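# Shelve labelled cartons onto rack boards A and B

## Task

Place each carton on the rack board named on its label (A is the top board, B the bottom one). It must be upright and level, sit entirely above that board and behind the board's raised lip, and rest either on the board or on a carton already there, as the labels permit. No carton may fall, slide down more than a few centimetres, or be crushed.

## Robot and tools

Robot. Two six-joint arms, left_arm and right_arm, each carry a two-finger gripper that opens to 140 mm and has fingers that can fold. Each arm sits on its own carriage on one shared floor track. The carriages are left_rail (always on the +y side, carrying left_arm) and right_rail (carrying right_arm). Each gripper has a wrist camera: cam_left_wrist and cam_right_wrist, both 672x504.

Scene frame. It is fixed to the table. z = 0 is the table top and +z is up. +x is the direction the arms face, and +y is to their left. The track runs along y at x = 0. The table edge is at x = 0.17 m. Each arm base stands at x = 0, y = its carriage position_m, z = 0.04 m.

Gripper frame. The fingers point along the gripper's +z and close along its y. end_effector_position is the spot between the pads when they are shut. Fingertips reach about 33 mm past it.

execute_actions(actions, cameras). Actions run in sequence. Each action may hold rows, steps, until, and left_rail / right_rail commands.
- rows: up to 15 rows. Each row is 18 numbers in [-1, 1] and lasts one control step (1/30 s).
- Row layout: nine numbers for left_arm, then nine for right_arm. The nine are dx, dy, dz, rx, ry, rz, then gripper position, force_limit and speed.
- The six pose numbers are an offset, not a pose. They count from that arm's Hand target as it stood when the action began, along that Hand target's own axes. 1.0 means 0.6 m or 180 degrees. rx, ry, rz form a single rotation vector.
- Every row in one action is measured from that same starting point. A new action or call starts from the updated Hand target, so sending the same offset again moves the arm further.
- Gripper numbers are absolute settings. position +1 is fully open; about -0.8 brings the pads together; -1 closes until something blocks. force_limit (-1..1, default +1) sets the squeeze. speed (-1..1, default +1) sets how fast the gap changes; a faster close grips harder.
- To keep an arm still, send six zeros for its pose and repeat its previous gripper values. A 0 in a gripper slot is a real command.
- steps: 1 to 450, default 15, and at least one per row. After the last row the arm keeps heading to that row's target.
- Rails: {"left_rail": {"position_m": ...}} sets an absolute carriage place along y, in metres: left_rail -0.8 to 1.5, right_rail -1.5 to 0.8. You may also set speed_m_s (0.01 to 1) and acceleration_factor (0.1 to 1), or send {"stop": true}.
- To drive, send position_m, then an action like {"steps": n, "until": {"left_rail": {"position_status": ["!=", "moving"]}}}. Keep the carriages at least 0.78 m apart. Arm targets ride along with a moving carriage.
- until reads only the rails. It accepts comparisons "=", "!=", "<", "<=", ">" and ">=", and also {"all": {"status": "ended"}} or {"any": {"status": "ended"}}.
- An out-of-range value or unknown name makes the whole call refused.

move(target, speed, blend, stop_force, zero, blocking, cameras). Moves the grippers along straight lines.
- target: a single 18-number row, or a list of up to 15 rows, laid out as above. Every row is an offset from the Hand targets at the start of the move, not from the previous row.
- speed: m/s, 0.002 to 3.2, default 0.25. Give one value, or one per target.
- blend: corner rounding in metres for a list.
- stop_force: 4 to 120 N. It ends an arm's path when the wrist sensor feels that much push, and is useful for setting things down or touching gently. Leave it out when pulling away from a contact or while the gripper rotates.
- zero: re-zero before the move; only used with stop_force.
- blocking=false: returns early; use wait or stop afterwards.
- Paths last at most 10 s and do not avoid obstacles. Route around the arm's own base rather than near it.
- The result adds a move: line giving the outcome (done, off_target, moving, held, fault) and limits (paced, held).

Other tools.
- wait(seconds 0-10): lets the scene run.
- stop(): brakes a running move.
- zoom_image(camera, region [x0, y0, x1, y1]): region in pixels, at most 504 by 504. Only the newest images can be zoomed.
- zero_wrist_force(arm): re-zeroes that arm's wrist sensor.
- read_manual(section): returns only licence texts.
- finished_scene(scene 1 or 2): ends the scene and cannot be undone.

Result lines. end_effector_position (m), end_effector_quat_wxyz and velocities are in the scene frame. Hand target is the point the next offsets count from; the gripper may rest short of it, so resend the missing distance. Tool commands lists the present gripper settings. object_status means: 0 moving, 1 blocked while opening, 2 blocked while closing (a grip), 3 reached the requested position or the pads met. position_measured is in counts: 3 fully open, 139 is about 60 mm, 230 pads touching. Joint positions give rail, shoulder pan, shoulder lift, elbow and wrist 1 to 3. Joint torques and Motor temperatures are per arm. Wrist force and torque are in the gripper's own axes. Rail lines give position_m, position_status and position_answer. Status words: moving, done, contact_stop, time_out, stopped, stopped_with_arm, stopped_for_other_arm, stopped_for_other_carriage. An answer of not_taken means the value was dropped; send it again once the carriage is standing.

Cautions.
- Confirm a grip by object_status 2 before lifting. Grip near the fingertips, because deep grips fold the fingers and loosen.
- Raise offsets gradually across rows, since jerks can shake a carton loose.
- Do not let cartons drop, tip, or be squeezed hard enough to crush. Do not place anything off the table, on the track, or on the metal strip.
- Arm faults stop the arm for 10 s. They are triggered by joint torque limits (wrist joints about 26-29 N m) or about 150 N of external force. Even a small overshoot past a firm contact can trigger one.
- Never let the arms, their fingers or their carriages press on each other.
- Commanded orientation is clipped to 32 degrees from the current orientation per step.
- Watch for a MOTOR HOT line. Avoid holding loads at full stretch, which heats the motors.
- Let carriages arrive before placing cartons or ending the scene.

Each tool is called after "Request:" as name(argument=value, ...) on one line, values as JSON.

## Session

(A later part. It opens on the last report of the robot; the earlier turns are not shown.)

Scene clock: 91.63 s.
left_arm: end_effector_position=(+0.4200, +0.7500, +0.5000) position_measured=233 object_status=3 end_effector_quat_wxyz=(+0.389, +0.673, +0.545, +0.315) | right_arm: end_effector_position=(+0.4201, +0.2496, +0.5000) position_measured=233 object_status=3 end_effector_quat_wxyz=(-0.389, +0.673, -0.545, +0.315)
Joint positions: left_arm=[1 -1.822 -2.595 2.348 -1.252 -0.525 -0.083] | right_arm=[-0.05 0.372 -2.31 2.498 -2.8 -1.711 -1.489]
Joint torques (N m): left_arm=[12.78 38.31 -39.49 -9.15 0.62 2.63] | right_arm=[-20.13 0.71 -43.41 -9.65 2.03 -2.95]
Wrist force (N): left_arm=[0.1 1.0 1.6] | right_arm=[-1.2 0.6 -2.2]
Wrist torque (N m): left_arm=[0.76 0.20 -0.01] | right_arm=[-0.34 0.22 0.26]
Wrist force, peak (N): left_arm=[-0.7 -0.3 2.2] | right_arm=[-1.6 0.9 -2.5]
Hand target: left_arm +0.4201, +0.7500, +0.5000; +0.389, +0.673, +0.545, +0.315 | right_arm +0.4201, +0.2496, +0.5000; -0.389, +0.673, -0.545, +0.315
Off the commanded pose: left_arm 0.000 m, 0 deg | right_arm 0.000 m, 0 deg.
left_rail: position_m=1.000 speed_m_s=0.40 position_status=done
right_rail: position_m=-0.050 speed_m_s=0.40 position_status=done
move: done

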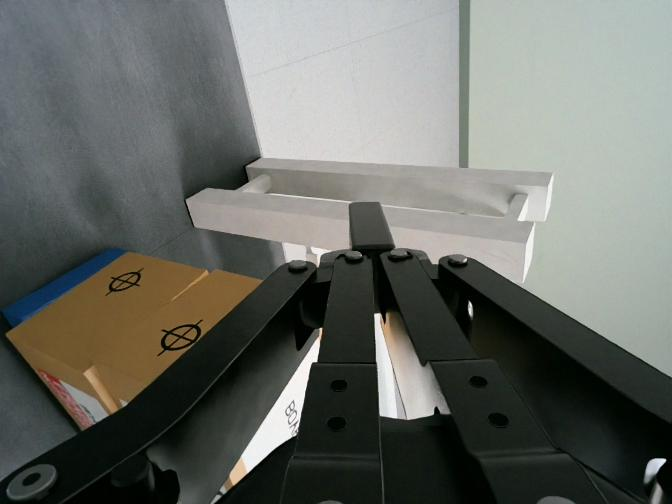

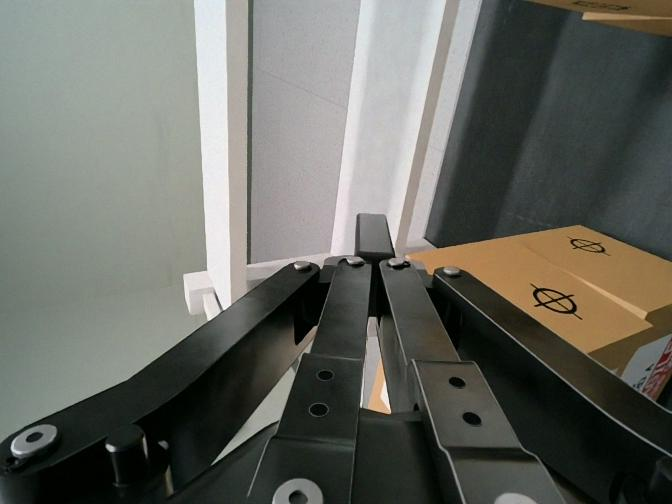

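Request:
execute_actions(actions=[{"rows":[[0,0,0,0,0,0,-1,-1,0,0,0,0,0,0,0,-1,-1,0]],"right_rail":{"position_m":-0.2},"steps":300,"until":{"right_rail":{"position_status":["!=","moving"]}}},{"left_rail":{"position_m":0.6},"steps":300,"until":{"left_rail":{"position_status":["!=","moving"]}}}])

Request:
move(target=[0.5449, -0.1564, -0.0041, 0.0833, 0, 0, -1, -1, 0, -0.2865, 0.068, 0.149, -0.0833, 0, 0, -1, -1, 0], cameras=["all"])

Scene clock: 99.10 s.
left_arm: end_effector_position=(+0.4201, +0.3500, +0.5000) position_measured=233 object_status=3 end_effector_quat_wxyz=(+0.389, +0.673, +0.545, +0.315) | right_arm: end_effector_position=(+0.4201, +0.0995, +0.5000) position_measured=233 object_status=3 end_effector_quat_wxyz=(-0.389, +0.673, -0.545, +0.315)
Joint positions: left_arm=[0.6 -1.821 -2.595 2.348 -1.254 -0.525 -0.081] | right_arm=[-0.2 0.372 -2.31 2.498 -2.8 -1.711 -1.489]
Joint torques (N m): left_arm=[-11.68 26.84 -44.55 -7.55 1.1 2.28] | right_arm=[-11.39 5.38 -50.84 -8.61 0.35 -2.73]
Wrist force (N): left_arm=[-0.3 0.8 1.3] | right_arm=[-1.2 0.5 -2.3]
Wrist torque (N m): left_arm=[0.70 0.30 0.00] | right_arm=[-0.36 0.22 0.25]
Wrist force, peak (N): left_arm=[-1.0 1.2 1.9] | right_arm=[-2.3 0.5 -2.2]
Hand target: left_arm +0.4201, +0.3500, +0.5000; +0.389, +0.673, +0.545, +0.315 | right_arm +0.4201, +0.0996, +0.5000; -0.389, +0.673, -0.545, +0.315
Off the commanded pose: left_arm 0.000 m, 0 deg | right_arm 0.000 m, 0 deg.
left_rail: position_m=0.600 speed_m_s=0.40 position_status=done
right_rail: position_m=-0.200 speed_m_s=0.40 position_status=done

Scene clock: 101.27 s.
left_arm: end_effector_position=(+0.4401, +0.6800, +0.4200) position_measured=233 object_status=3 end_effector_quat_wxyz=(+0.298, +0.718, +0.581, +0.241) | right_arm: end_effector_position=(+0.4401, +0.2795, +0.4200) position_measured=233 object_status=3 end_effector_quat_wxyz=(-0.297, +0.718, -0.581, +0.241)
Joint positions: left_arm=[0.6 -1.773 -3.194 2.225 -0.609 -0.785 0.01] | right_arm=[-0.2 0.752 -1.858 2.264 -2.685 -1.944 -1.168]
Joint torques (N m): left_arm=[-13.76 70.32 -50.65 -0.83 0.06 -1.63] | right_arm=[20.5 -3.85 -59 -2.36 -3.91 2.07]
Wrist force (N): left_arm=[-0.1 0.6 0.9] | right_arm=[-0.8 0.3 -1.8]
Wrist torque (N m): left_arm=[0.49 0.17 0.12] | right_arm=[-0.33 0.18 0.00]
Wrist force, peak (N): left_arm=[-2.6 1.6 1.2] | right_arm=[-2.1 0.7 -2.3]
Hand target: left_arm +0.4401, +0.6800, +0.4200; +0.297, +0.718, +0.581, +0.241 | right_arm +0.4401, +0.2795, +0.4200; -0.297, +0.718, -0.581, +0.241
Off the commanded pose: left_arm 0.000 m, 0 deg | right_arm 0.000 m, 0 deg.
left_rail: position_m=0.600 speed_m_s=0.40 position_status=done
right_rail: position_m=-0.200 speed_m_s=0.40 position_status=done
shoulder posture changed (left arm): the wrist came as close to joint 2's axis as it can, and the arm is now in the other of its two shoulder postures.
move: done

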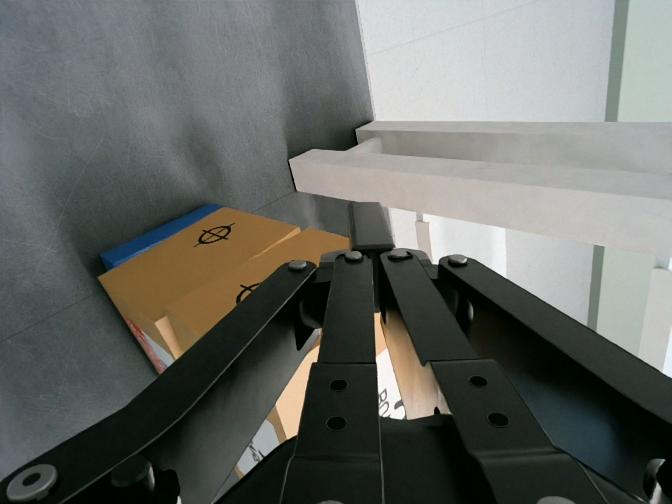

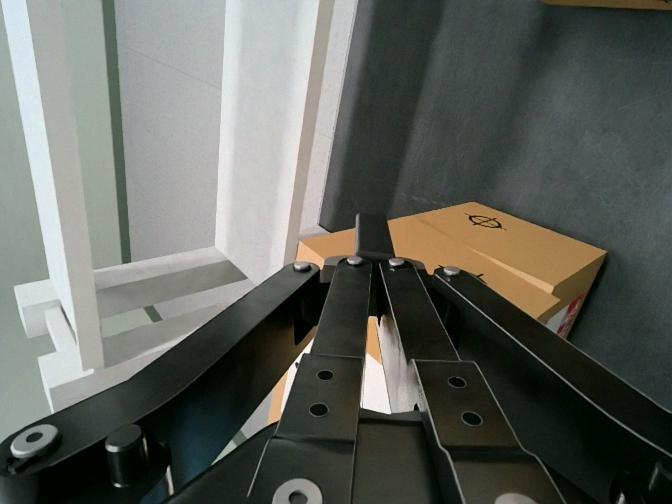

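Request:
execute_actions(actions=[{"rows":[[0,0,0,0,0,0,-1,-1,0,0,0,0,0,0,0,-1,-1,0]],"left_rail":{"position_m":1.1},"steps":300,"until":{"left_rail":{"position_status":["!=","moving"]}}}])

Request:
move(target=[-0.5449, 0.152, -0.0365, -0.0833, 0, 0, -1, -1, 0, 0, 0, 0, 0, 0, 0, -1, -1, 0])

Scene clock: 105.37 s.
left_arm: end_effector_position=(+0.4401, +1.1799, +0.4200) position_measured=233 object_status=3 end_effector_quat_wxyz=(+0.297, +0.718, +0.581, +0.241) | right_arm: end_effector_position=(+0.4401, +0.2795, +0.4200) position_measured=233 object_status=3 end_effector_quat_wxyz=(-0.297, +0.718, -0.581, +0.241)
Joint positions: left_arm=[1.1 -1.773 -3.194 2.225 -0.609 -0.785 0.01] | right_arm=[-0.2 0.752 -1.858 2.264 -2.685 -1.944 -1.168]
Joint torques (N m): left_arm=[-6.5 56.9 -41.39 -1.53 2.32 -1.67] | right_arm=[20.9 -4.73 -58.88 -2.44 -3.81 2.12]
Wrist force (N): left_arm=[-0.3 0.7 0.9] | right_arm=[-0.9 0.3 -1.8]
Wrist torque (N m): left_arm=[0.52 0.23 0.11] | right_arm=[-0.32 0.20 0.00]
Wrist force, peak (N): left_arm=[-1.7 1.4 1.7] | right_arm=[-1.5 0.5 -2.1]
Hand target: left_arm +0.4401, +1.1799, +0.4200; +0.297, +0.718, +0.581, +0.241 | right_arm +0.4401, +0.2795, +0.4200; -0.297, +0.718, -0.581, +0.241
Off the commanded pose: left_arm 0.000 m, 0 deg | right_arm 0.000 m, 0 deg.
left_rail: position_m=1.100 speed_m_s=0.40 position_status=done
right_rail: position_m=-0.200 speed_m_s=0.40 position_status=done

Scene clock: 107.67 s.
left_arm: end_effector_position=(+0.4199, +0.8500, +0.4999) position_measured=233 object_status=3 end_effector_quat_wxyz=(+0.389, +0.673, +0.545, +0.315) end_effector_velocity=(+0.000, +0.001, +0.000) end_effector_angular_velocity=(+0.000, +0.000, +0.000) | right_arm: end_effector_position=(+0.4401, +0.2795, +0.4200) position_measured=233 object_status=3 end_effector_quat_wxyz=(-0.297, +0.718, -0.581, +0.241)
Joint positions: left_arm=[1.1 -1.822 -2.596 2.348 -1.252 -0.525 -0.083] | right_arm=[-0.2 0.752 -1.858 2.264 -2.685 -1.944 -1.168]
Joint velocities: left_arm=[0.001 0.001 0 0.001 -0.001 0 0.002] | right_arm=[within noise]
Joint torques (N m): left_arm=[12.05 38.92 -39.99 -8.52 0.46 1.86] | right_arm=[19.46 -4.94 -58.79 -2.24 -3.72 1.89]
Wrist force (N): left_arm=[-0.2 0.9 1.6] | right_arm=[-1.4 0.3 -1.9]
Wrist torque (N m): left_arm=[0.72 0.26 -0.01] | right_arm=[-0.33 0.30 0.00]
Wrist force, peak (N): left_arm=[-1.9 1.1 1.5] | right_arm=[-1.3 0.5 -2.0]
Hand target: left_arm +0.4200, +0.8499, +0.4999; +0.389, +0.673, +0.545, +0.315 | right_arm +0.4401, +0.2795, +0.4200; -0.297, +0.718, -0.581, +0.241
Off the commanded pose: left_arm 0.000 m, 0 deg | right_arm 0.000 m, 0 deg.
left_rail: position_m=1.100 speed_m_s=0.40 position_status=done
right_rail: position_m=-0.200 speed_m_s=0.40 position_status=done
shoulder posture changed (left arm): the wrist came as close to joint 2's axis as it can, and the arm is now in the other of its two shoulder postures.
move: done

Request:
move(target=[[0.1247,0.2935,0.5083,0.0833,0,0,-1,-1,0,0,0,0,0,0,0,-1,-1,0],[0.6627,0.1787,0.4427,0.0833,0,0,-1,-1,0,0,0,0,0,0,0,-1,-1,0],[0.5449,-0.1564,-0.0041,0.0833,0,0,-1,-1,0,0,0,0,0,0,0,-1,-1,0]], blend=0.05, speed=0.3, cameras=["cam_left_wrist"])

Scene clock: 112.57 s.
left_arm: end_effector_position=(+0.4401, +1.1800, +0.4199) position_measured=233 object_status=3 end_effector_quat_wxyz=(+0.297, +0.718, +0.581, +0.241) | right_arm: end_effector_position=(+0.4401, +0.2795, +0.4200) position_measured=233 object_status=3 end_effector_quat_wxyz=(-0.297, +0.718, -0.581, +0.241)
Joint positions: left_arm=[1.1 -0.235 -2.491 2.519 -2.384 -1.553 1.553] | right_arm=[-0.2 0.752 -1.858 2.264 -2.685 -1.944 -1.168]
Joint torques (N m): left_arm=[-14.38 7.34 -42.42 -1.34 2.26 -1.89] | right_arm=[20.91 -4.62 -58.69 -2.57 -3.74 2.08]
Wrist force (N): left_arm=[0.4 0.9 0.8] | right_arm=[-1.2 0.2 -1.7]
Wrist torque (N m): left_arm=[0.55 0.09 0.14] | right_arm=[-0.35 0.25 0.01]
Wrist force, peak (N): left_arm=[-1.0 3.1 2.7] | right_arm=[-1.3 0.4 -2.1]
Hand target: left_arm +0.4400, +1.1799, +0.4199; +0.297, +0.718, +0.581, +0.241 | right_arm +0.4401, +0.2795, +0.4200; -0.297, +0.718, -0.581, +0.241
Off the commanded pose: left_arm 0.000 m, 0 deg | right_arm 0.000 m, 0 deg.
left_rail: position_m=1.100 speed_m_s=0.40 position_status=done
right_rail: position_m=-0.200 speed_m_s=0.40 position_status=done
move: done
Images, in order (width x height): cam_left_wrist 672x504.

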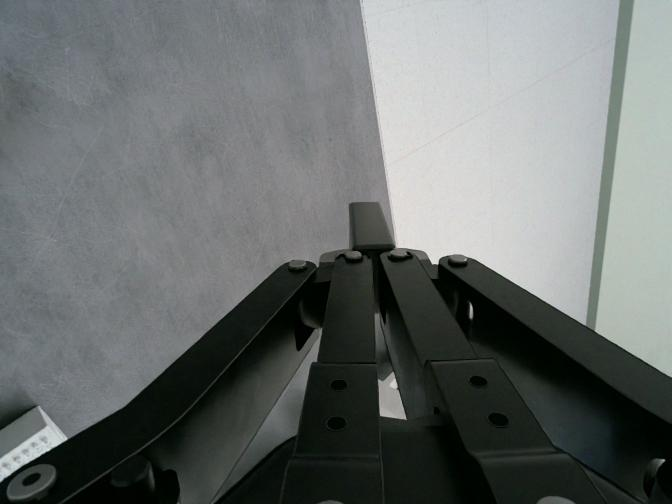

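Request:
execute_actions(actions=[{"rows":[[0,0,0,0,0,0,-1,-1,0,0,0,0,0,0,0,-1,-1,0]],"left_rail":{"position_m":0.6},"steps":300,"until":{"left_rail":{"position_status":["!=","moving"]}}}], cameras=["all"])

Scene clock: 115.23 s.
left_arm: end_effector_position=(+0.4400, +0.6800, +0.4199) position_measured=233 object_status=3 end_effector_quat_wxyz=(+0.297, +0.718, +0.581, +0.241) | right_arm: end_effector_position=(+0.4401, +0.2795, +0.4200) position_measured=233 object_status=3 end_effector_quat_wxyz=(-0.297, +0.718, -0.581, +0.241)
Joint positions: left_arm=[0.6 -0.235 -2.491 2.519 -2.384 -1.552 1.552] | right_arm=[-0.2 0.752 -1.858 2.264 -2.685 -1.944 -1.168]
Joint torques (N m): left_arm=[-6.88 19.59 -46.92 -1.73 1.55 -1.81] | right_arm=[20.67 -5.5 -57.88 -2.14 -3.66 1.74]
Wrist force (N): left_arm=[-0.1 0.7 1.2] | right_arm=[-1.0 0.0 -1.7]
Wrist torque (N m): left_arm=[0.51 0.20 0.14] | right_arm=[-0.38 0.22 0.00]
Wrist force, peak (N): left_arm=[2.2 0.3 0.8] | right_arm=[-1.2 0.4 -2.2]
Hand target: left_arm +0.4400, +0.6800, +0.4199; +0.297, +0.718, +0.581, +0.241 | right_arm +0.4401, +0.2795, +0.4200; -0.297, +0.718, -0.581, +0.241
Off the commanded pose: left_arm 0.000 m, 0 deg | right_arm 0.000 m, 0 deg.
left_rail: position_m=0.600 speed_m_s=0.40 position_status=done
right_rail: position_m=-0.200 speed_m_s=0.40 position_status=done

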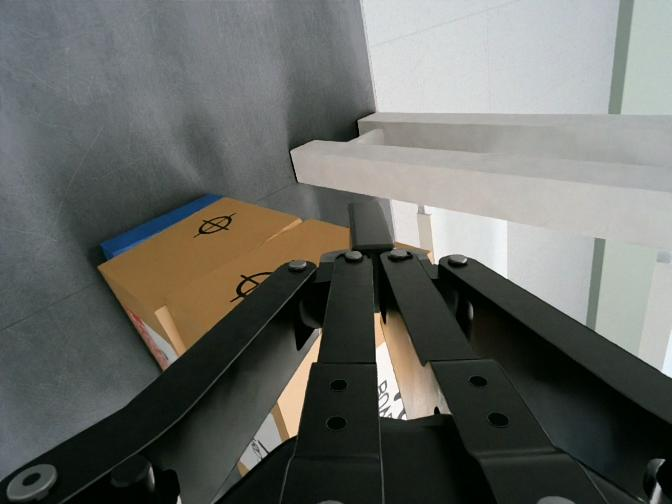

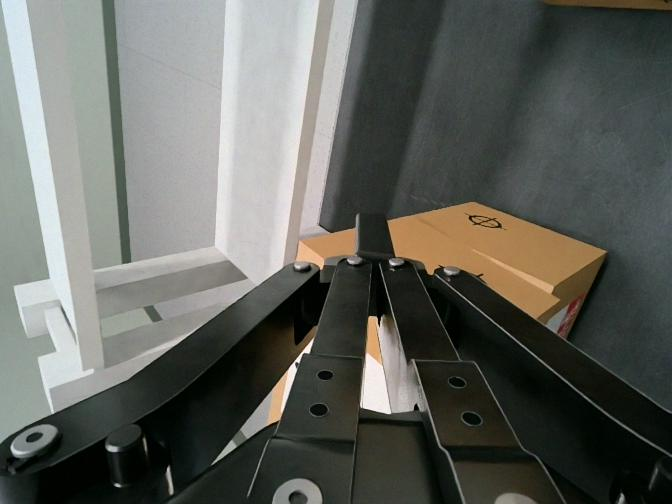

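Request:
move(target=[-0.0326,-0.1389,0.1487,0,0,0,-1,-1,0,-0.0171,0.1412,0.1463,0,0,0,-1,-1,0], speed=0.12, cameras=["all"])

Scene clock: 117.23 s.
left_arm: end_effector_position=(+0.4401, +0.6600, +0.2980) position_measured=233 object_status=3 end_effector_quat_wxyz=(+0.297, +0.718, +0.581, +0.241) | right_arm: end_effector_position=(+0.4401, +0.2900, +0.2981) position_measured=233 object_status=3 end_effector_quat_wxyz=(-0.297, +0.718, -0.581, +0.241)
Joint positions: left_arm=[0.6 -0.354 -2.486 2.733 -2.598 -1.469 1.468] | right_arm=[-0.2 0.768 -1.696 2.394 -2.972 -1.955 -1.155]
Joint torques (N m): left_arm=[-15.07 32.09 -41.9 -10.22 2.48 -1.78] | right_arm=[20.19 -11.16 -33.12 -10.35 -4.01 1.9]
Wrist force (N): left_arm=[-0.1 0.8 0.9] | right_arm=[-1.0 0.6 -1.4]
Wrist torque (N m): left_arm=[0.52 0.20 0.14] | right_arm=[-0.26 0.17 0.01]
Wrist force, peak (N): left_arm=[0.1 -0.3 2.3] | right_arm=[-1.0 -1.0 -3.0]
Hand target: left_arm +0.4401, +0.6600, +0.2979; +0.297, +0.718, +0.581, +0.241 | right_arm +0.4401, +0.2900, +0.2980; -0.297, +0.718, -0.581, +0.241
Off the commanded pose: left_arm 0.000 m, 0 deg | right_arm 0.000 m, 0 deg.
left_rail: position_m=0.600 speed_m_s=0.40 position_status=done
right_rail: position_m=-0.200 speed_m_s=0.40 position_status=done
move: done

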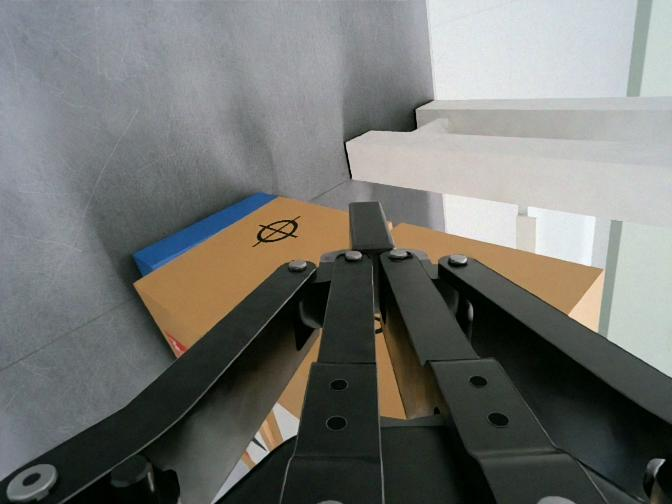

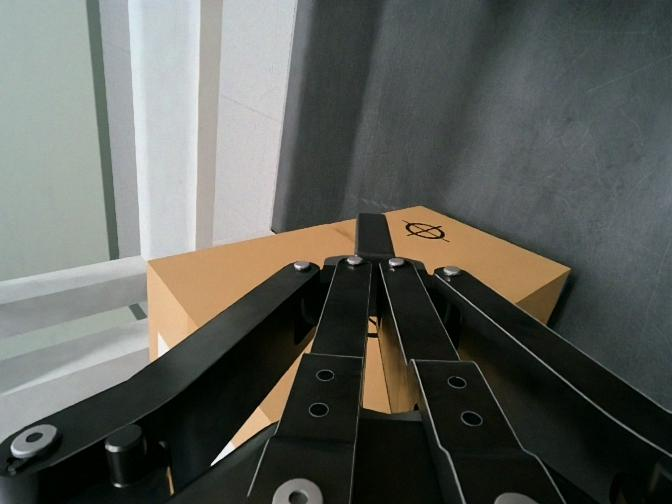

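Request:
zoom_image(camera="cam_right_wrist", region=[300, 240, 450, 420])

Request:
zoom_image(camera="cam_left_wrist", region=[300, 240, 450, 420])

Scaled by 2.800 from the camera's 672x504 image, which has a finer 960x720 frame.

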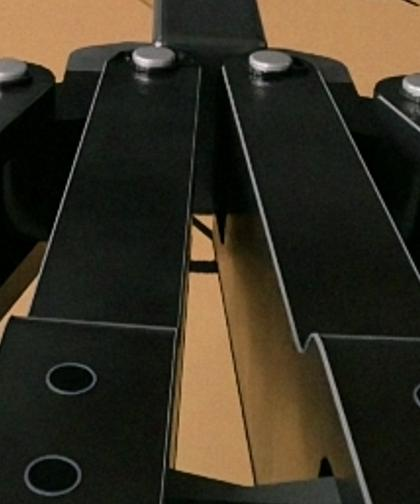

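Scaled by 2.800 from the camera's 672x504 image, which has a finer 960x720 frame.

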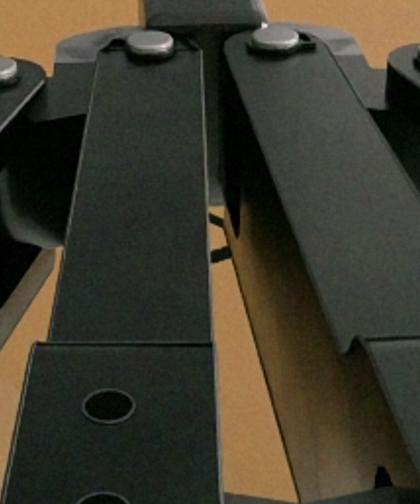

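Request:
move(target=[-0.0978,0.0147,0.0147,0,0,0,-1,-1,0,0,0,0,0,0,0,-1,-1,0], speed=0.015, stop_force=5, cameras=["cam_left_wrist"])

Scene clock: 125.13 s.
left_arm: end_effector_position=(+0.4401, +0.6000, +0.2979) position_measured=233 object_status=3 end_effector_quat_wxyz=(+0.297, +0.718, +0.581, +0.241) | right_arm: end_effector_position=(+0.4401, +0.2900, +0.2980) position_measured=233 object_status=3 end_effector_quat_wxyz=(-0.297, +0.718, -0.581, +0.241)
Joint positions: left_arm=[0.6 -0.734 -2.657 2.737 -2.365 -1.209 1.182] | right_arm=[-0.2 0.768 -1.696 2.394 -2.972 -1.955 -1.155]
Joint torques (N m): left_arm=[-14.74 20.99 -73.67 -1.58 1.61 -1.71] | right_arm=[20.55 -10.2 -33.61 -10.48 -4 -0.49]
Wrist force (N): left_arm=[4.3 0.3 0.6] | right_arm=[-1.0 0.7 -1.7]
Wrist torque (N m): left_arm=[0.47 0.23 0.12] | right_arm=[-0.24 0.19 0.01]
Wrist force, peak (N): left_arm=[4.5 1.0 0.6] | right_arm=[-1.3 0.6 -2.1]
Hand target: left_arm +0.4401, +0.6000, +0.2979; +0.297, +0.718, +0.581, +0.241 | right_arm +0.4401, +0.2900, +0.2980; -0.297, +0.718, -0.581, +0.241
Off the commanded pose: left_arm 0.000 m, 0 deg | right_arm 0.000 m, 0 deg.
left_rail: position_m=0.600 speed_m_s=0.40 position_status=done
right_rail: position_m=-0.200 speed_m_s=0.40 position_status=done
move: done
Images, in order (width x height): cam_left_wrist 672x504.

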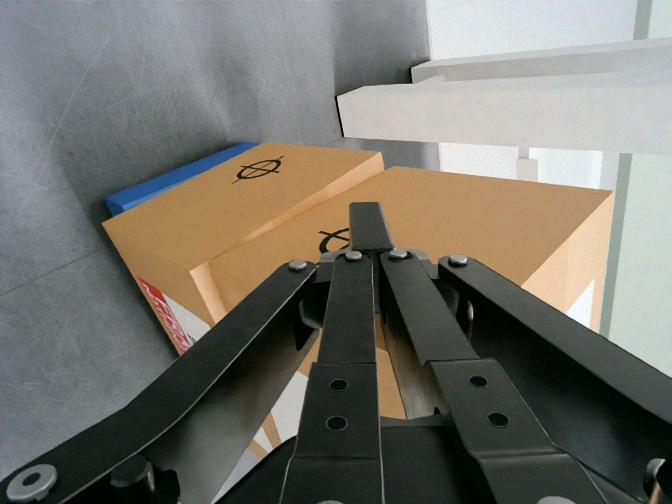

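Request:
zoom_image(camera="cam_left_wrist", region=[260, 150, 460, 300])

Scaled by 2.520 from the camera's 672x504 image, which has a finer 960x720 frame.

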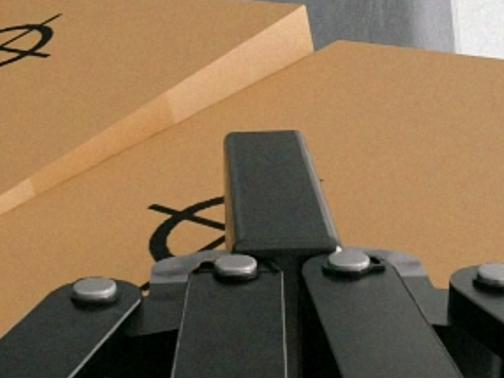

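Request:
move(target=[0.01304,-0.01021,0.00629,0,0,0,-1,-1,0,-0.04075,0.00212,0.01438,0,0,0,-1,-1,0], speed=0.03, cameras=["all"])

Request:
zoom_image(camera="cam_right_wrist", region=[260, 180, 480, 350])

Scene clock: 129.20 s.
left_arm: end_effector_position=(+0.4401, +0.6079, +0.2909) position_measured=233 object_status=3 end_effector_quat_wxyz=(+0.297, +0.718, +0.581, +0.241) | right_arm: end_effector_position=(+0.4401, +0.3150, +0.2910) position_measured=233 object_status=3 end_effector_quat_wxyz=(-0.297, +0.718, -0.581, +0.241)
Joint positions: left_arm=[0.6 -0.684 -2.634 2.751 -2.415 -1.242 1.223] | right_arm=[-0.2 0.806 -1.645 2.364 -2.981 -1.98 -1.123]
Joint torques (N m): left_arm=[10.7 38.98 -42.26 -9.92 -0.64 1.87] | right_arm=[20.45 -16.2 -51.6 -10.21 -4.03 2.06]
Wrist force (N): left_arm=[0.1 0.9 1.2] | right_arm=[-0.8 0.5 -1.7]
Wrist torque (N m): left_arm=[0.52 0.16 0.01] | right_arm=[-0.26 0.16 -0.03]
Wrist force, peak (N): left_arm=[4.7 0.8 0.7] | right_arm=[-1.1 0.6 -2.1]
Hand target: left_arm +0.4401, +0.6080, +0.2909; +0.297, +0.718, +0.581, +0.241 | right_arm +0.4401, +0.3150, +0.2910; -0.297, +0.718, -0.581, +0.241
Off the commanded pose: left_arm 0.000 m, 0 deg | right_arm 0.000 m, 0 deg.
left_rail: position_m=0.600 speed_m_s=0.40 position_status=done
right_rail: position_m=-0.200 speed_m_s=0.40 position_status=done
move: done

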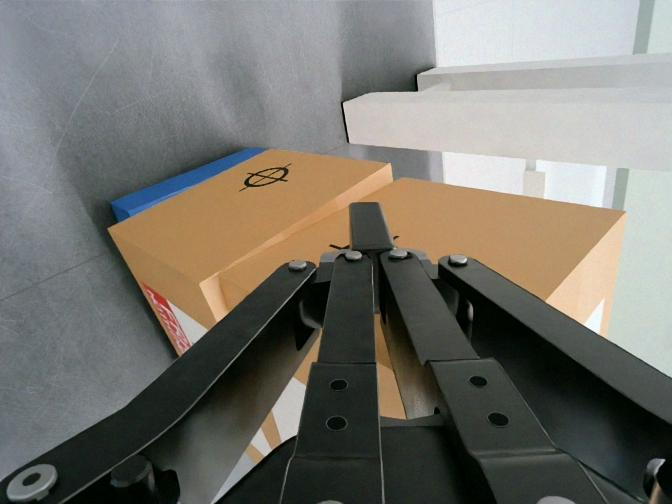

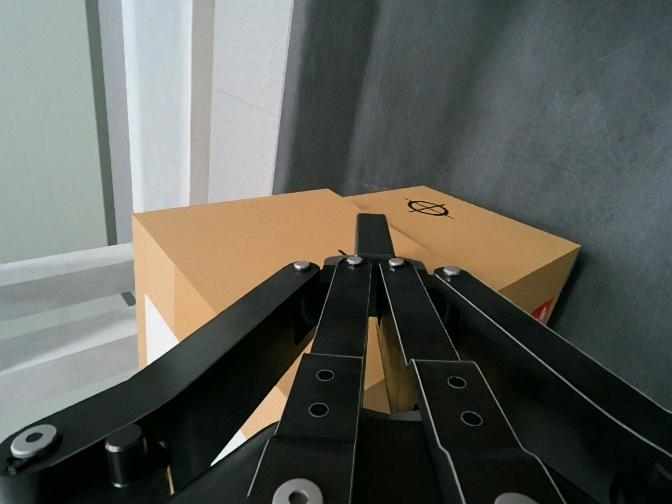

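Scaled by 2.291 from the camera's 672x504 image, which has a finer 960x720 frame.

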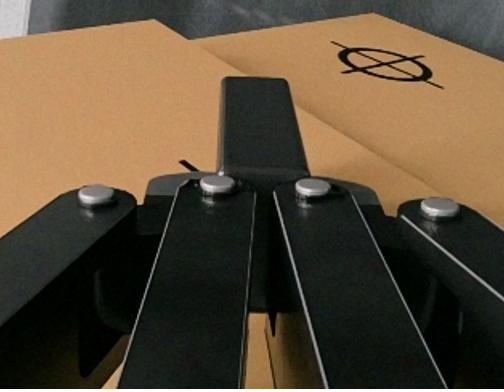

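Request:
move(target=[-0.0147,0.0022,0.0022,0,0,0,-1,-1,0,0.0021,-0.0069,0.0069,0,0,0,-1,-1,0], speed=0.01, stop_force=4)

Scene clock: 133.10 s.
left_arm: end_effector_position=(+0.4401, +0.6000, +0.2909) position_measured=233 object_status=3 end_effector_quat_wxyz=(+0.298, +0.718, +0.581, +0.241) | right_arm: end_effector_position=(+0.4461, +0.3150, +0.2910) position_measured=233 object_status=3 end_effector_quat_wxyz=(-0.297, +0.718, -0.581, +0.241)
Joint positions: left_arm=[0.6 -0.733 -2.653 2.75 -2.381 -1.21 1.184] | right_arm=[-0.2 0.797 -1.64 2.359 -2.985 -1.974 -1.131]
Joint torques (N m): left_arm=[12.48 39.08 -58.33 -10.13 -0.84 1.43] | right_arm=[-19.16 -14.24 -50.65 -10.23 1.45 -1.6]
Wrist force (N): left_arm=[-0.1 0.7 1.1] | right_arm=[-1.1 0.3 -1.8]
Wrist torque (N m): left_arm=[0.51 0.19 0.14] | right_arm=[-0.31 0.23 -0.03]
Wrist force, peak (N): left_arm=[3.4 0.5 0.1] | right_arm=[-1.0 0.5 -2.3]
Hand target: left_arm +0.4401, +0.6001, +0.2909; +0.298, +0.718, +0.581, +0.241 (not the last commanded pose) | right_arm +0.4461, +0.3150, +0.2910; -0.297, +0.718, -0.581, +0.241
Off the commanded pose: left_arm 0.001 m, 0 deg | right_arm 0.000 m, 0 deg.
left_rail: position_m=0.600 speed_m_s=0.40 position_status=done
right_rail: position_m=-0.200 speed_m_s=0.40 position_status=done
move: contact (left_arm)

Request:
move(target=[0,0,0,0,0,0,-1,-1,0,-0.0489,-0.00735,0.00735,0,0,0,-1,-1,0], speed=0.01, stop_force=4, cameras=["all"])

Scene clock: 135.47 s.
left_arm: end_effector_position=(+0.4401, +0.6001, +0.2909) position_measured=233 object_status=3 end_effector_quat_wxyz=(+0.298, +0.718, +0.581, +0.241) | right_arm: end_effector_position=(+0.4461, +0.3237, +0.2910) position_measured=233 object_status=3 end_effector_quat_wxyz=(-0.297, +0.718, -0.581, +0.241)
Joint positions: left_arm=[0.6 -0.733 -2.653 2.75 -2.381 -1.21 1.184] | right_arm=[-0.2 0.81 -1.626 2.346 -2.981 -1.982 -1.12]
Joint torques (N m): left_arm=[7.61 39.06 -42.51 -10.1 -0.82 1.54] | right_arm=[-19.36 -53.72 -32.33 -9.97 2.1 -1.79]
Wrist force (N): left_arm=[2.4 0.4 0.3] | right_arm=[0.4 0.2 -1.8]
Wrist torque (N m): left_arm=[0.57 0.16 0.14] | right_arm=[-0.17 0.16 -0.02]
Wrist force, peak (N): left_arm=[2.8 0.4 0.5] | right_arm=[3.4 0.8 -3.5]
Hand target: left_arm +0.4401, +0.6001, +0.2909; +0.298, +0.718, +0.581, +0.241 | right_arm +0.4461, +0.3237, +0.2910; -0.297, +0.718, -0.581, +0.241 (not the last commanded pose)
Off the commanded pose: left_arm 0.000 m, 0 deg | right_arm 0.021 m, 0 deg.
left_rail: position_m=0.600 speed_m_s=0.40 position_status=done
right_rail: position_m=-0.200 speed_m_s=0.40 position_status=done
move: contact (right_arm)

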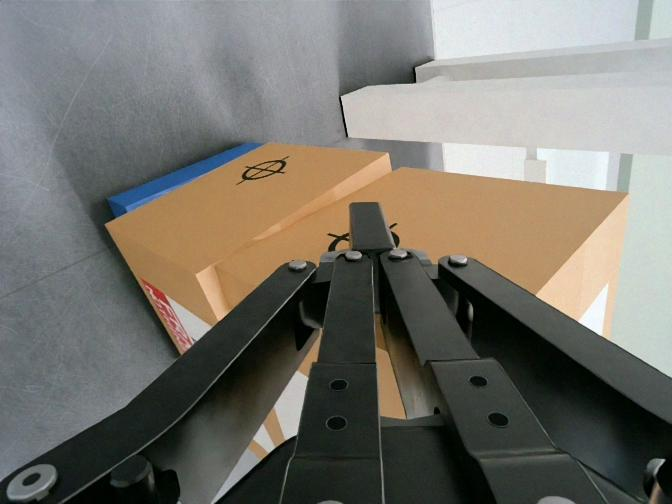

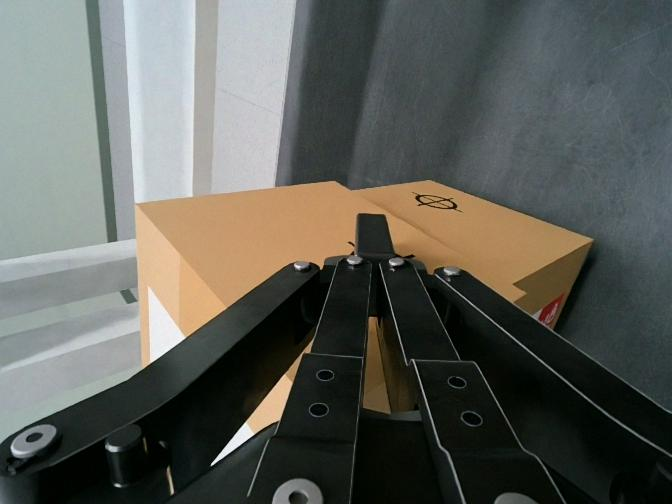

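Request:
zoom_image(camera="cam_right_wrist", region=[290, 180, 460, 310])

Request:
zoom_image(camera="cam_left_wrist", region=[280, 180, 460, 310])

Scaled by 2.965 from the camera's 672x504 image, which has a finer 960x720 frame.

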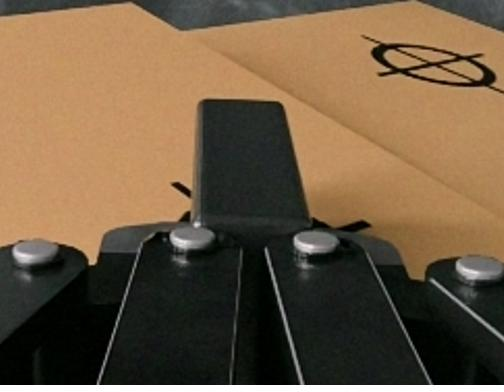

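Scaled by 2.800 from the camera's 672x504 image, which has a finer 960x720 frame.

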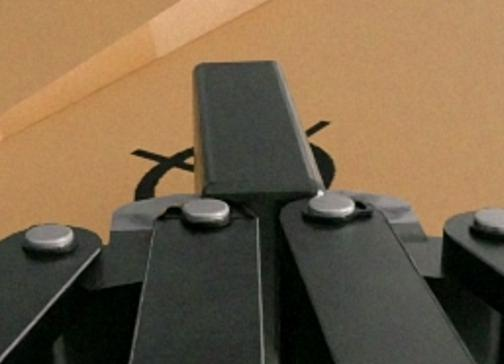

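Request:
move(target=[-0.01956,0.00294,0.00294,0,0,0,-1,-1,0,-0.01956,-0.00294,0.00294,0,0,0,-1,-1,0], speed=0.006, stop_force=18)

Scene clock: 139.13 s.
left_arm: end_effector_position=(+0.4402, +0.5937, +0.2909) position_measured=233 object_status=3 end_effector_quat_wxyz=(+0.298, +0.718, +0.581, +0.241) | right_arm: end_effector_position=(+0.4461, +0.3300, +0.2910) position_measured=233 object_status=3 end_effector_quat_wxyz=(-0.297, +0.718, -0.581, +0.241)
Joint positions: left_arm=[0.6 -0.772 -2.668 2.748 -2.354 -1.184 1.152] | right_arm=[-0.2 0.819 -1.616 2.337 -2.978 -1.988 -1.113]
Joint torques (N m): left_arm=[3.05 38.76 -69.37 -15.86 -7 1.7] | right_arm=[-10 -58.17 -46.1 -16.81 7.81 -1.8]
Wrist force (N): left_arm=[17.7 -7.0 3.2] | right_arm=[17.1 8.9 2.1]
Wrist torque (N m): left_arm=[0.81 0.50 0.14] | right_arm=[-0.38 0.66 -0.02]
Wrist force, peak (N): left_arm=[21.9 -7.7 2.2] | right_arm=[20.4 10.0 1.2]
Hand target: left_arm +0.4402, +0.5937, +0.2909; +0.297, +0.718, +0.581, +0.241 (not the last commanded pose) | right_arm +0.4461, +0.3300, +0.2910; -0.297, +0.718, -0.581, +0.241 (not the last commanded pose)
Off the commanded pose: left_arm 0.006 m, 0 deg | right_arm 0.006 m, 0 deg.
left_rail: position_m=0.600 speed_m_s=0.40 position_status=done
right_rail: position_m=-0.200 speed_m_s=0.40 position_status=done
move: contact (left_arm, right_arm)

Request:
move(target=[0,0.01768,-0.01768,0,0,0,-1,-1,0,0,-0.01768,-0.01768,0,0,0,-1,-1,0], speed=0.015, cameras=["all"])

Scene clock: 141.23 s.
left_arm: end_effector_position=(+0.4401, +0.5937, +0.3058) position_measured=233 object_status=3 end_effector_quat_wxyz=(+0.297, +0.718, +0.581, +0.241) | right_arm: end_effector_position=(+0.4461, +0.3300, +0.3059) position_measured=233 object_status=3 end_effector_quat_wxyz=(-0.297, +0.718, -0.581, +0.241)
Joint positions: left_arm=[0.6 -0.772 -2.672 2.722 -2.324 -1.184 1.152] | right_arm=[-0.2 0.819 -1.638 2.322 -2.942 -1.988 -1.113]
Joint torques (N m): left_arm=[-22.67 18.25 -85.48 -4.64 -1.64 -1.1] | right_arm=[-7.08 -56.57 -65.2 -5.77 4.81 -1]
Wrist force (N): left_arm=[18.9 -7.5 3.8] | right_arm=[17.4 8.9 1.5]
Wrist torque (N m): left_arm=[0.89 0.51 0.16] | right_arm=[-0.41 0.66 -0.04]
Wrist force, peak (N): left_arm=[19.1 -8.2 4.1] | right_arm=[17.7 9.4 1.6]
Hand target: left_arm +0.4402, +0.5937, +0.3059; +0.297, +0.718, +0.581, +0.241 | right_arm +0.4461, +0.3300, +0.3060; -0.297, +0.718, -0.581, +0.241
Off the commanded pose: left_arm 0.000 m, 0 deg | right_arm 0.000 m, 0 deg.
left_rail: position_m=0.600 speed_m_s=0.40 position_status=done
right_rail: position_m=-0.200 speed_m_s=0.40 position_status=done
move: done

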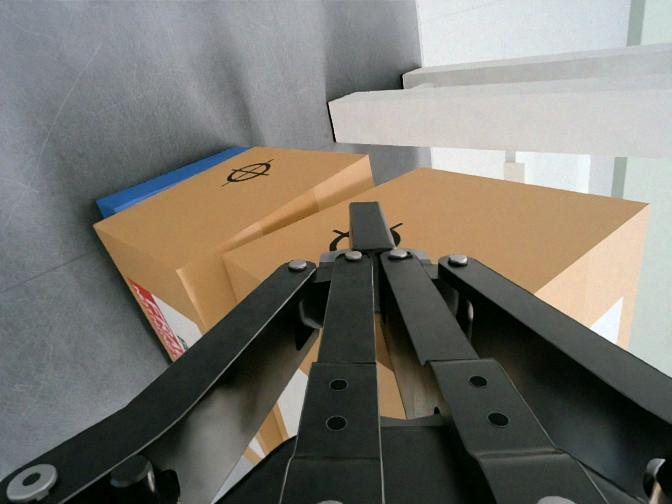

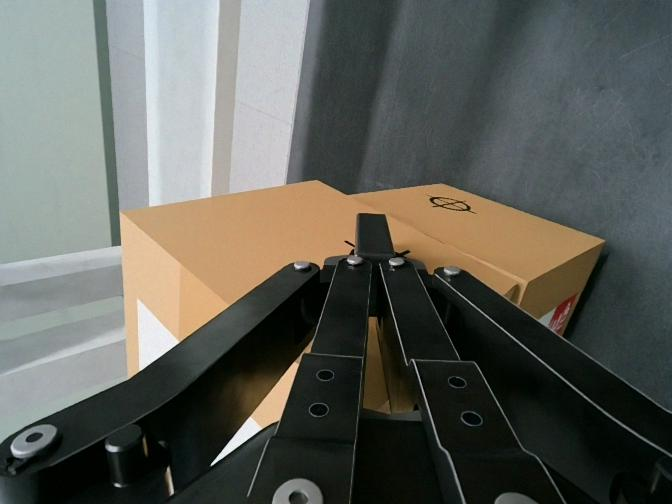

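Request:
move(target=[-0.0049,0.00073,0.00073,0,0,0,-1,-1,0,-0.0049,-0.00073,0.00073,0,0,0,-1,-1,0], speed=0.01)

Request:
zoom_image(camera="cam_right_wrist", region=[300, 160, 620, 370])

Request:
zoom_image(camera="cam_left_wrist", region=[80, 130, 400, 400])

Scene clock: 143.47 s.
left_arm: end_effector_position=(+0.4402, +0.5908, +0.3058) position_measured=233 object_status=3 end_effector_quat_wxyz=(+0.297, +0.718, +0.581, +0.241) | right_arm: end_effector_position=(+0.4462, +0.3329, +0.3059) position_measured=233 object_status=3 end_effector_quat_wxyz=(-0.297, +0.718, -0.581, +0.241)
Joint positions: left_arm=[0.6 -0.79 -2.678 2.722 -2.311 -1.172 1.137] | right_arm=[-0.2 0.823 -1.633 2.318 -2.941 -1.99 -1.109]
Joint torques (N m): left_arm=[-49.34 22.24 -93.06 -8.86 -12.52 -1.42] | right_arm=[58.84 -19.09 -89.18 -10.69 12.7 1.64]
Wrist force (N): left_arm=[73.3 -18.0 -4.1] | right_arm=[71.0 18.2 -2.7]
Wrist torque (N m): left_arm=[0.98 1.39 0.02] | right_arm=[-0.40 1.95 0.13]
Wrist force, peak (N): left_arm=[73.3 -18.0 -4.1] | right_arm=[71.0 18.2 -2.7]
Hand target: left_arm +0.4402, +0.5908, +0.3059; +0.297, +0.718, +0.581, +0.241 | right_arm +0.4461, +0.3330, +0.3060; -0.297, +0.718, -0.581, +0.241
Off the commanded pose: left_arm 0.000 m, 0 deg | right_arm 0.000 m, 0 deg.
left_rail: position_m=0.600 speed_m_s=0.40 position_status=done
right_rail: position_m=-0.200 speed_m_s=0.40 position_status=done
move: done

Scaled by 1.575 from the camera's 672x504 image, which has a finer 960x720 frame.
This view is cut from an older image: the scene may have changed since it was taken.

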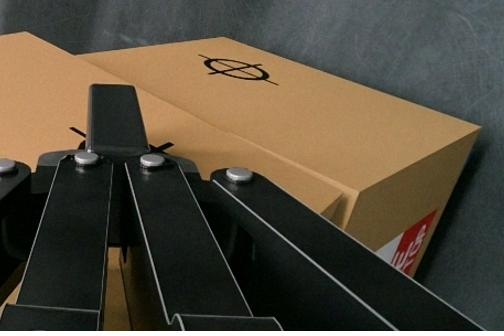

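Scaled by 1.575 from the camera's 672x504 image, which has a finer 960x720 frame.
This view is cut from an older image: the scene may have changed since it was taken.

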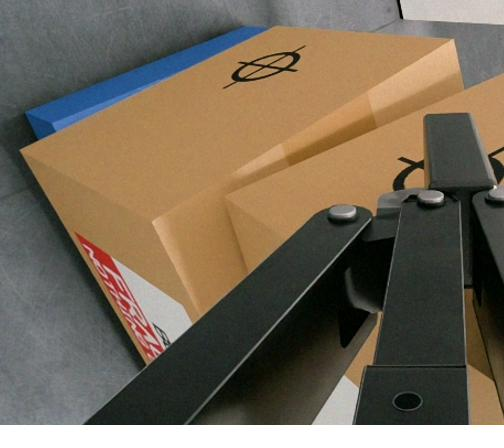

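Request:
move(target=[0.00367,-0.00055,-0.00055,0,0,0,-1,-1,0,0.00367,0.00055,-0.00055,0,0,0,-1,-1,0], speed=0.01, cameras=["all"])

Scene clock: 144.73 s.
left_arm: end_effector_position=(+0.4401, +0.5928, +0.3059) position_measured=233 object_status=3 end_effector_quat_wxyz=(+0.298, +0.718, +0.581, +0.241) | right_arm: end_effector_position=(+0.4461, +0.3310, +0.3060) position_measured=233 object_status=3 end_effector_quat_wxyz=(-0.297, +0.718, -0.581, +0.241)
Joint positions: left_arm=[0.6 -0.777 -2.674 2.722 -2.32 -1.181 1.147] | right_arm=[-0.2 0.82 -1.637 2.321 -2.942 -1.988 -1.112]
Joint torques (N m): left_arm=[-1.96 39.81 -55.95 -19.15 -13.61 1.65] | right_arm=[-2.18 -55.41 -53.54 -19.43 13.28 -1.82]
Wrist force (N): left_arm=[34.4 -10.4 2.0] | right_arm=[32.8 11.5 0.5]
Wrist torque (N m): left_arm=[0.88 0.79 0.12] | right_arm=[-0.42 1.04 0.01]
Wrist force, peak (N): left_arm=[75.3 -18.0 -4.7] | right_arm=[73.1 17.8 -3.5]
Hand target: left_arm +0.4402, +0.5929, +0.3059; +0.297, +0.718, +0.581, +0.241 | right_arm +0.4461, +0.3308, +0.3060; -0.297, +0.718, -0.581, +0.241
Off the commanded pose: left_arm 0.000 m, 0 deg | right_arm 0.000 m, 0 deg.
left_rail: position_m=0.600 speed_m_s=0.40 position_status=done
right_rail: position_m=-0.200 speed_m_s=0.40 position_status=done
move: done

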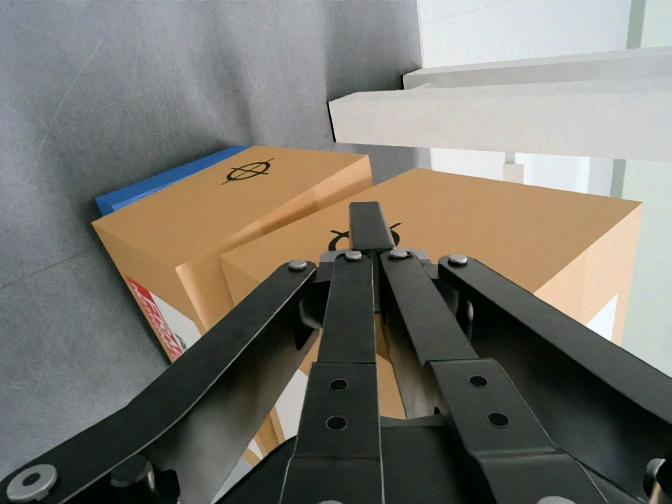

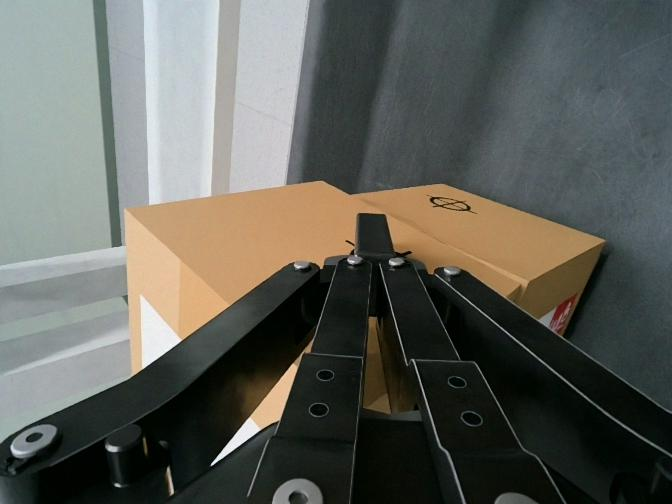

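Request:
move(target=[0,0.03536,-0.03536,0,0,0,-1,-1,0,0,-0.03536,-0.03536,0,0,0,-1,-1,0], speed=0.03)

Scene clock: 151.93 s.
left_arm: end_effector_position=(+0.4401, +0.5929, +0.3358) position_measured=233 object_status=3 end_effector_quat_wxyz=(+0.298, +0.718, +0.581, +0.241) | right_arm: end_effector_position=(+0.4461, +0.3308, +0.3359) position_measured=233 object_status=3 end_effector_quat_wxyz=(-0.297, +0.718, -0.581, +0.241)
Joint positions: left_arm=[0.6 -0.777 -2.676 2.67 -2.266 -1.181 1.148] | right_arm=[-0.2 0.82 -1.677 2.291 -2.871 -1.988 -1.112]
Joint torques (N m): left_arm=[-30.83 21.69 -86.6 -5.84 -3.85 -1.3] | right_arm=[4.27 -53.3 -74.25 -6.88 4.08 0.13]
Wrist force (N): left_arm=[34.2 -10.4 1.5] | right_arm=[32.8 11.6 0.4]
Wrist torque (N m): left_arm=[0.87 0.83 0.11] | right_arm=[-0.40 1.05 0.04]
Wrist force, peak (N): left_arm=[34.6 -10.4 1.5] | right_arm=[33.0 11.8 -0.1]
Hand target: left_arm +0.4402, +0.5929, +0.3359; +0.297, +0.718, +0.581, +0.241 | right_arm +0.4461, +0.3308, +0.3360; -0.297, +0.718, -0.581, +0.241
Off the commanded pose: left_arm 0.000 m, 0 deg | right_arm 0.000 m, 0 deg.
left_rail: position_m=0.600 speed_m_s=0.40 position_status=done
right_rail: position_m=-0.200 speed_m_s=0.40 position_status=done
move: done

Request:
move(target=[0,0.11785,-0.11785,0,0,0,-1,-1,0,0,-0.11785,-0.11785,0,0,0,-1,-1,0], speed=0.06, cameras=["all"])

Scene clock: 154.40 s.
left_arm: end_effector_position=(+0.4402, +0.5930, +0.4358) position_measured=233 object_status=3 end_effector_quat_wxyz=(+0.298, +0.718, +0.581, +0.241) | right_arm: end_effector_position=(+0.4461, +0.3308, +0.4359) position_measured=233 object_status=3 end_effector_quat_wxyz=(-0.297, +0.718, -0.581, +0.241)
Joint positions: left_arm=[0.6 -0.777 -2.651 2.493 -2.114 -1.181 1.148] | right_arm=[-0.2 0.82 -1.777 2.171 -2.652 -1.988 -1.112]
Joint torques (N m): left_arm=[-32.42 41.44 -82.7 -5.9 -5 -1.24] | right_arm=[26.31 -48.96 -77.11 -7.24 5.41 1.15]
Wrist force (N): left_arm=[37.8 -11.0 0.8] | right_arm=[36.1 12.2 -0.6]
Wrist torque (N m): left_arm=[0.86 0.95 0.08] | right_arm=[-0.36 1.19 0.05]
Wrist force, peak (N): left_arm=[38.2 -11.0 0.9] | right_arm=[36.4 11.8 -0.4]
Hand target: left_arm +0.4401, +0.5930, +0.4359; +0.297, +0.718, +0.581, +0.241 | right_arm +0.4461, +0.3308, +0.4360; -0.297, +0.718, -0.581, +0.241
Off the commanded pose: left_arm 0.000 m, 0 deg | right_arm 0.000 m, 0 deg.
left_rail: position_m=0.600 speed_m_s=0.40 position_status=done
right_rail: position_m=-0.200 speed_m_s=0.40 position_status=done
move: done

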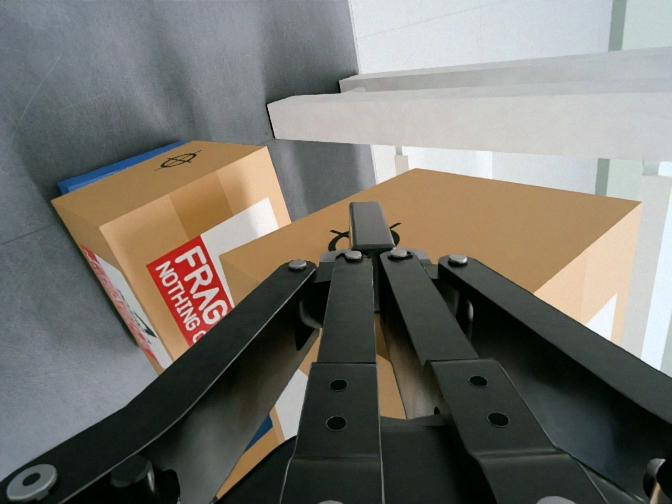

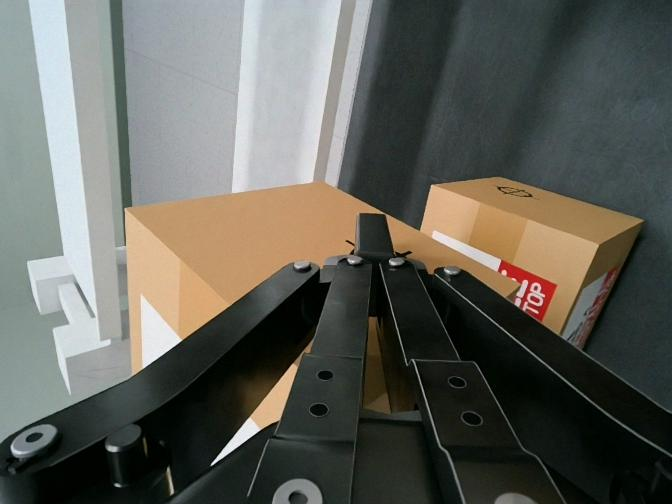

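Request:
move(target=[0,0.2345,-0.2345,0,0,0,-1,-1,0,0,-0.2345,-0.2345,0,0,0,-1,-1,0], speed=0.08)

Scene clock: 158.13 s.
left_arm: end_effector_position=(+0.4401, +0.5930, +0.6348) position_measured=233 object_status=3 end_effector_quat_wxyz=(+0.298, +0.718, +0.581, +0.241) | right_arm: end_effector_position=(+0.4460, +0.3308, +0.6350) position_measured=233 object_status=3 end_effector_quat_wxyz=(-0.297, +0.718, -0.581, +0.241)
Joint positions: left_arm=[0.6 -0.777 -2.529 2.124 -1.867 -1.181 1.148] | right_arm=[-0.2 0.82 -1.85 1.868 -2.275 -1.988 -1.112]
Joint torques (N m): left_arm=[-36.31 47.1 -74.95 -6.63 -6.56 -1.21] | right_arm=[39.29 -5.86 -76.87 -7.81 6.41 1.2]
Wrist force (N): left_arm=[46.1 -12.3 -0.2] | right_arm=[44.2 13.5 -0.4]
Wrist torque (N m): left_arm=[0.96 0.96 0.06] | right_arm=[-0.40 1.33 0.06]
Wrist force, peak (N): left_arm=[46.2 -12.5 -0.6] | right_arm=[44.4 13.5 -0.7]
Hand target: left_arm +0.4401, +0.5930, +0.6349; +0.297, +0.718, +0.581, +0.241 | right_arm +0.4461, +0.3308, +0.6349; -0.297, +0.718, -0.581, +0.241
Off the commanded pose: left_arm 0.000 m, 0 deg | right_arm 0.000 m, 0 deg.
left_rail: position_m=0.600 speed_m_s=0.40 position_status=done
right_rail: position_m=-0.200 speed_m_s=0.40 position_status=done
move: done

Request:
move(target=[-0.02681,0.13414,0.13414,0,0,0,-1,-1,0,0.10499,-0.11915,0.11915,0,0,0,-1,-1,0], speed=0.06)

Scene clock: 161.17 s.
left_arm: end_effector_position=(+0.5480, +0.5536, +0.6349) position_measured=233 object_status=3 end_effector_quat_wxyz=(+0.297, +0.718, +0.581, +0.241) | right_arm: end_effector_position=(+0.5579, +0.2903, +0.6350) position_measured=233 object_status=3 end_effector_quat_wxyz=(-0.297, +0.718, -0.581, +0.241)
Joint positions: left_arm=[0.6 -0.579 -2.262 2.084 -2.143 -1.313 1.303] | right_arm=[-0.2 0.614 -1.805 1.844 -2.353 -1.853 -1.277]
Joint torques (N m): left_arm=[-4.46 19.22 -81.58 -17.22 -12.32 2.35] | right_arm=[-2.39 -13.52 -73.41 -17.48 13.26 -2.93]
Wrist force (N): left_arm=[26.8 -9.5 2.3] | right_arm=[25.4 10.1 1.3]
Wrist torque (N m): left_arm=[0.77 0.65 0.00] | right_arm=[-0.23 0.81 0.29]
Wrist force, peak (N): left_arm=[46.7 -12.6 0.2] | right_arm=[45.0 13.4 -0.7]
Hand target: left_arm +0.5481, +0.5535, +0.6349; +0.297, +0.718, +0.581, +0.241 | right_arm +0.5580, +0.2902, +0.6350; -0.297, +0.718, -0.581, +0.241
Off the commanded pose: left_arm 0.000 m, 0 deg | right_arm 0.000 m, 0 deg.
left_rail: position_m=0.600 speed_m_s=0.40 position_status=done
right_rail: position_m=-0.200 speed_m_s=0.40 position_status=done
move: done


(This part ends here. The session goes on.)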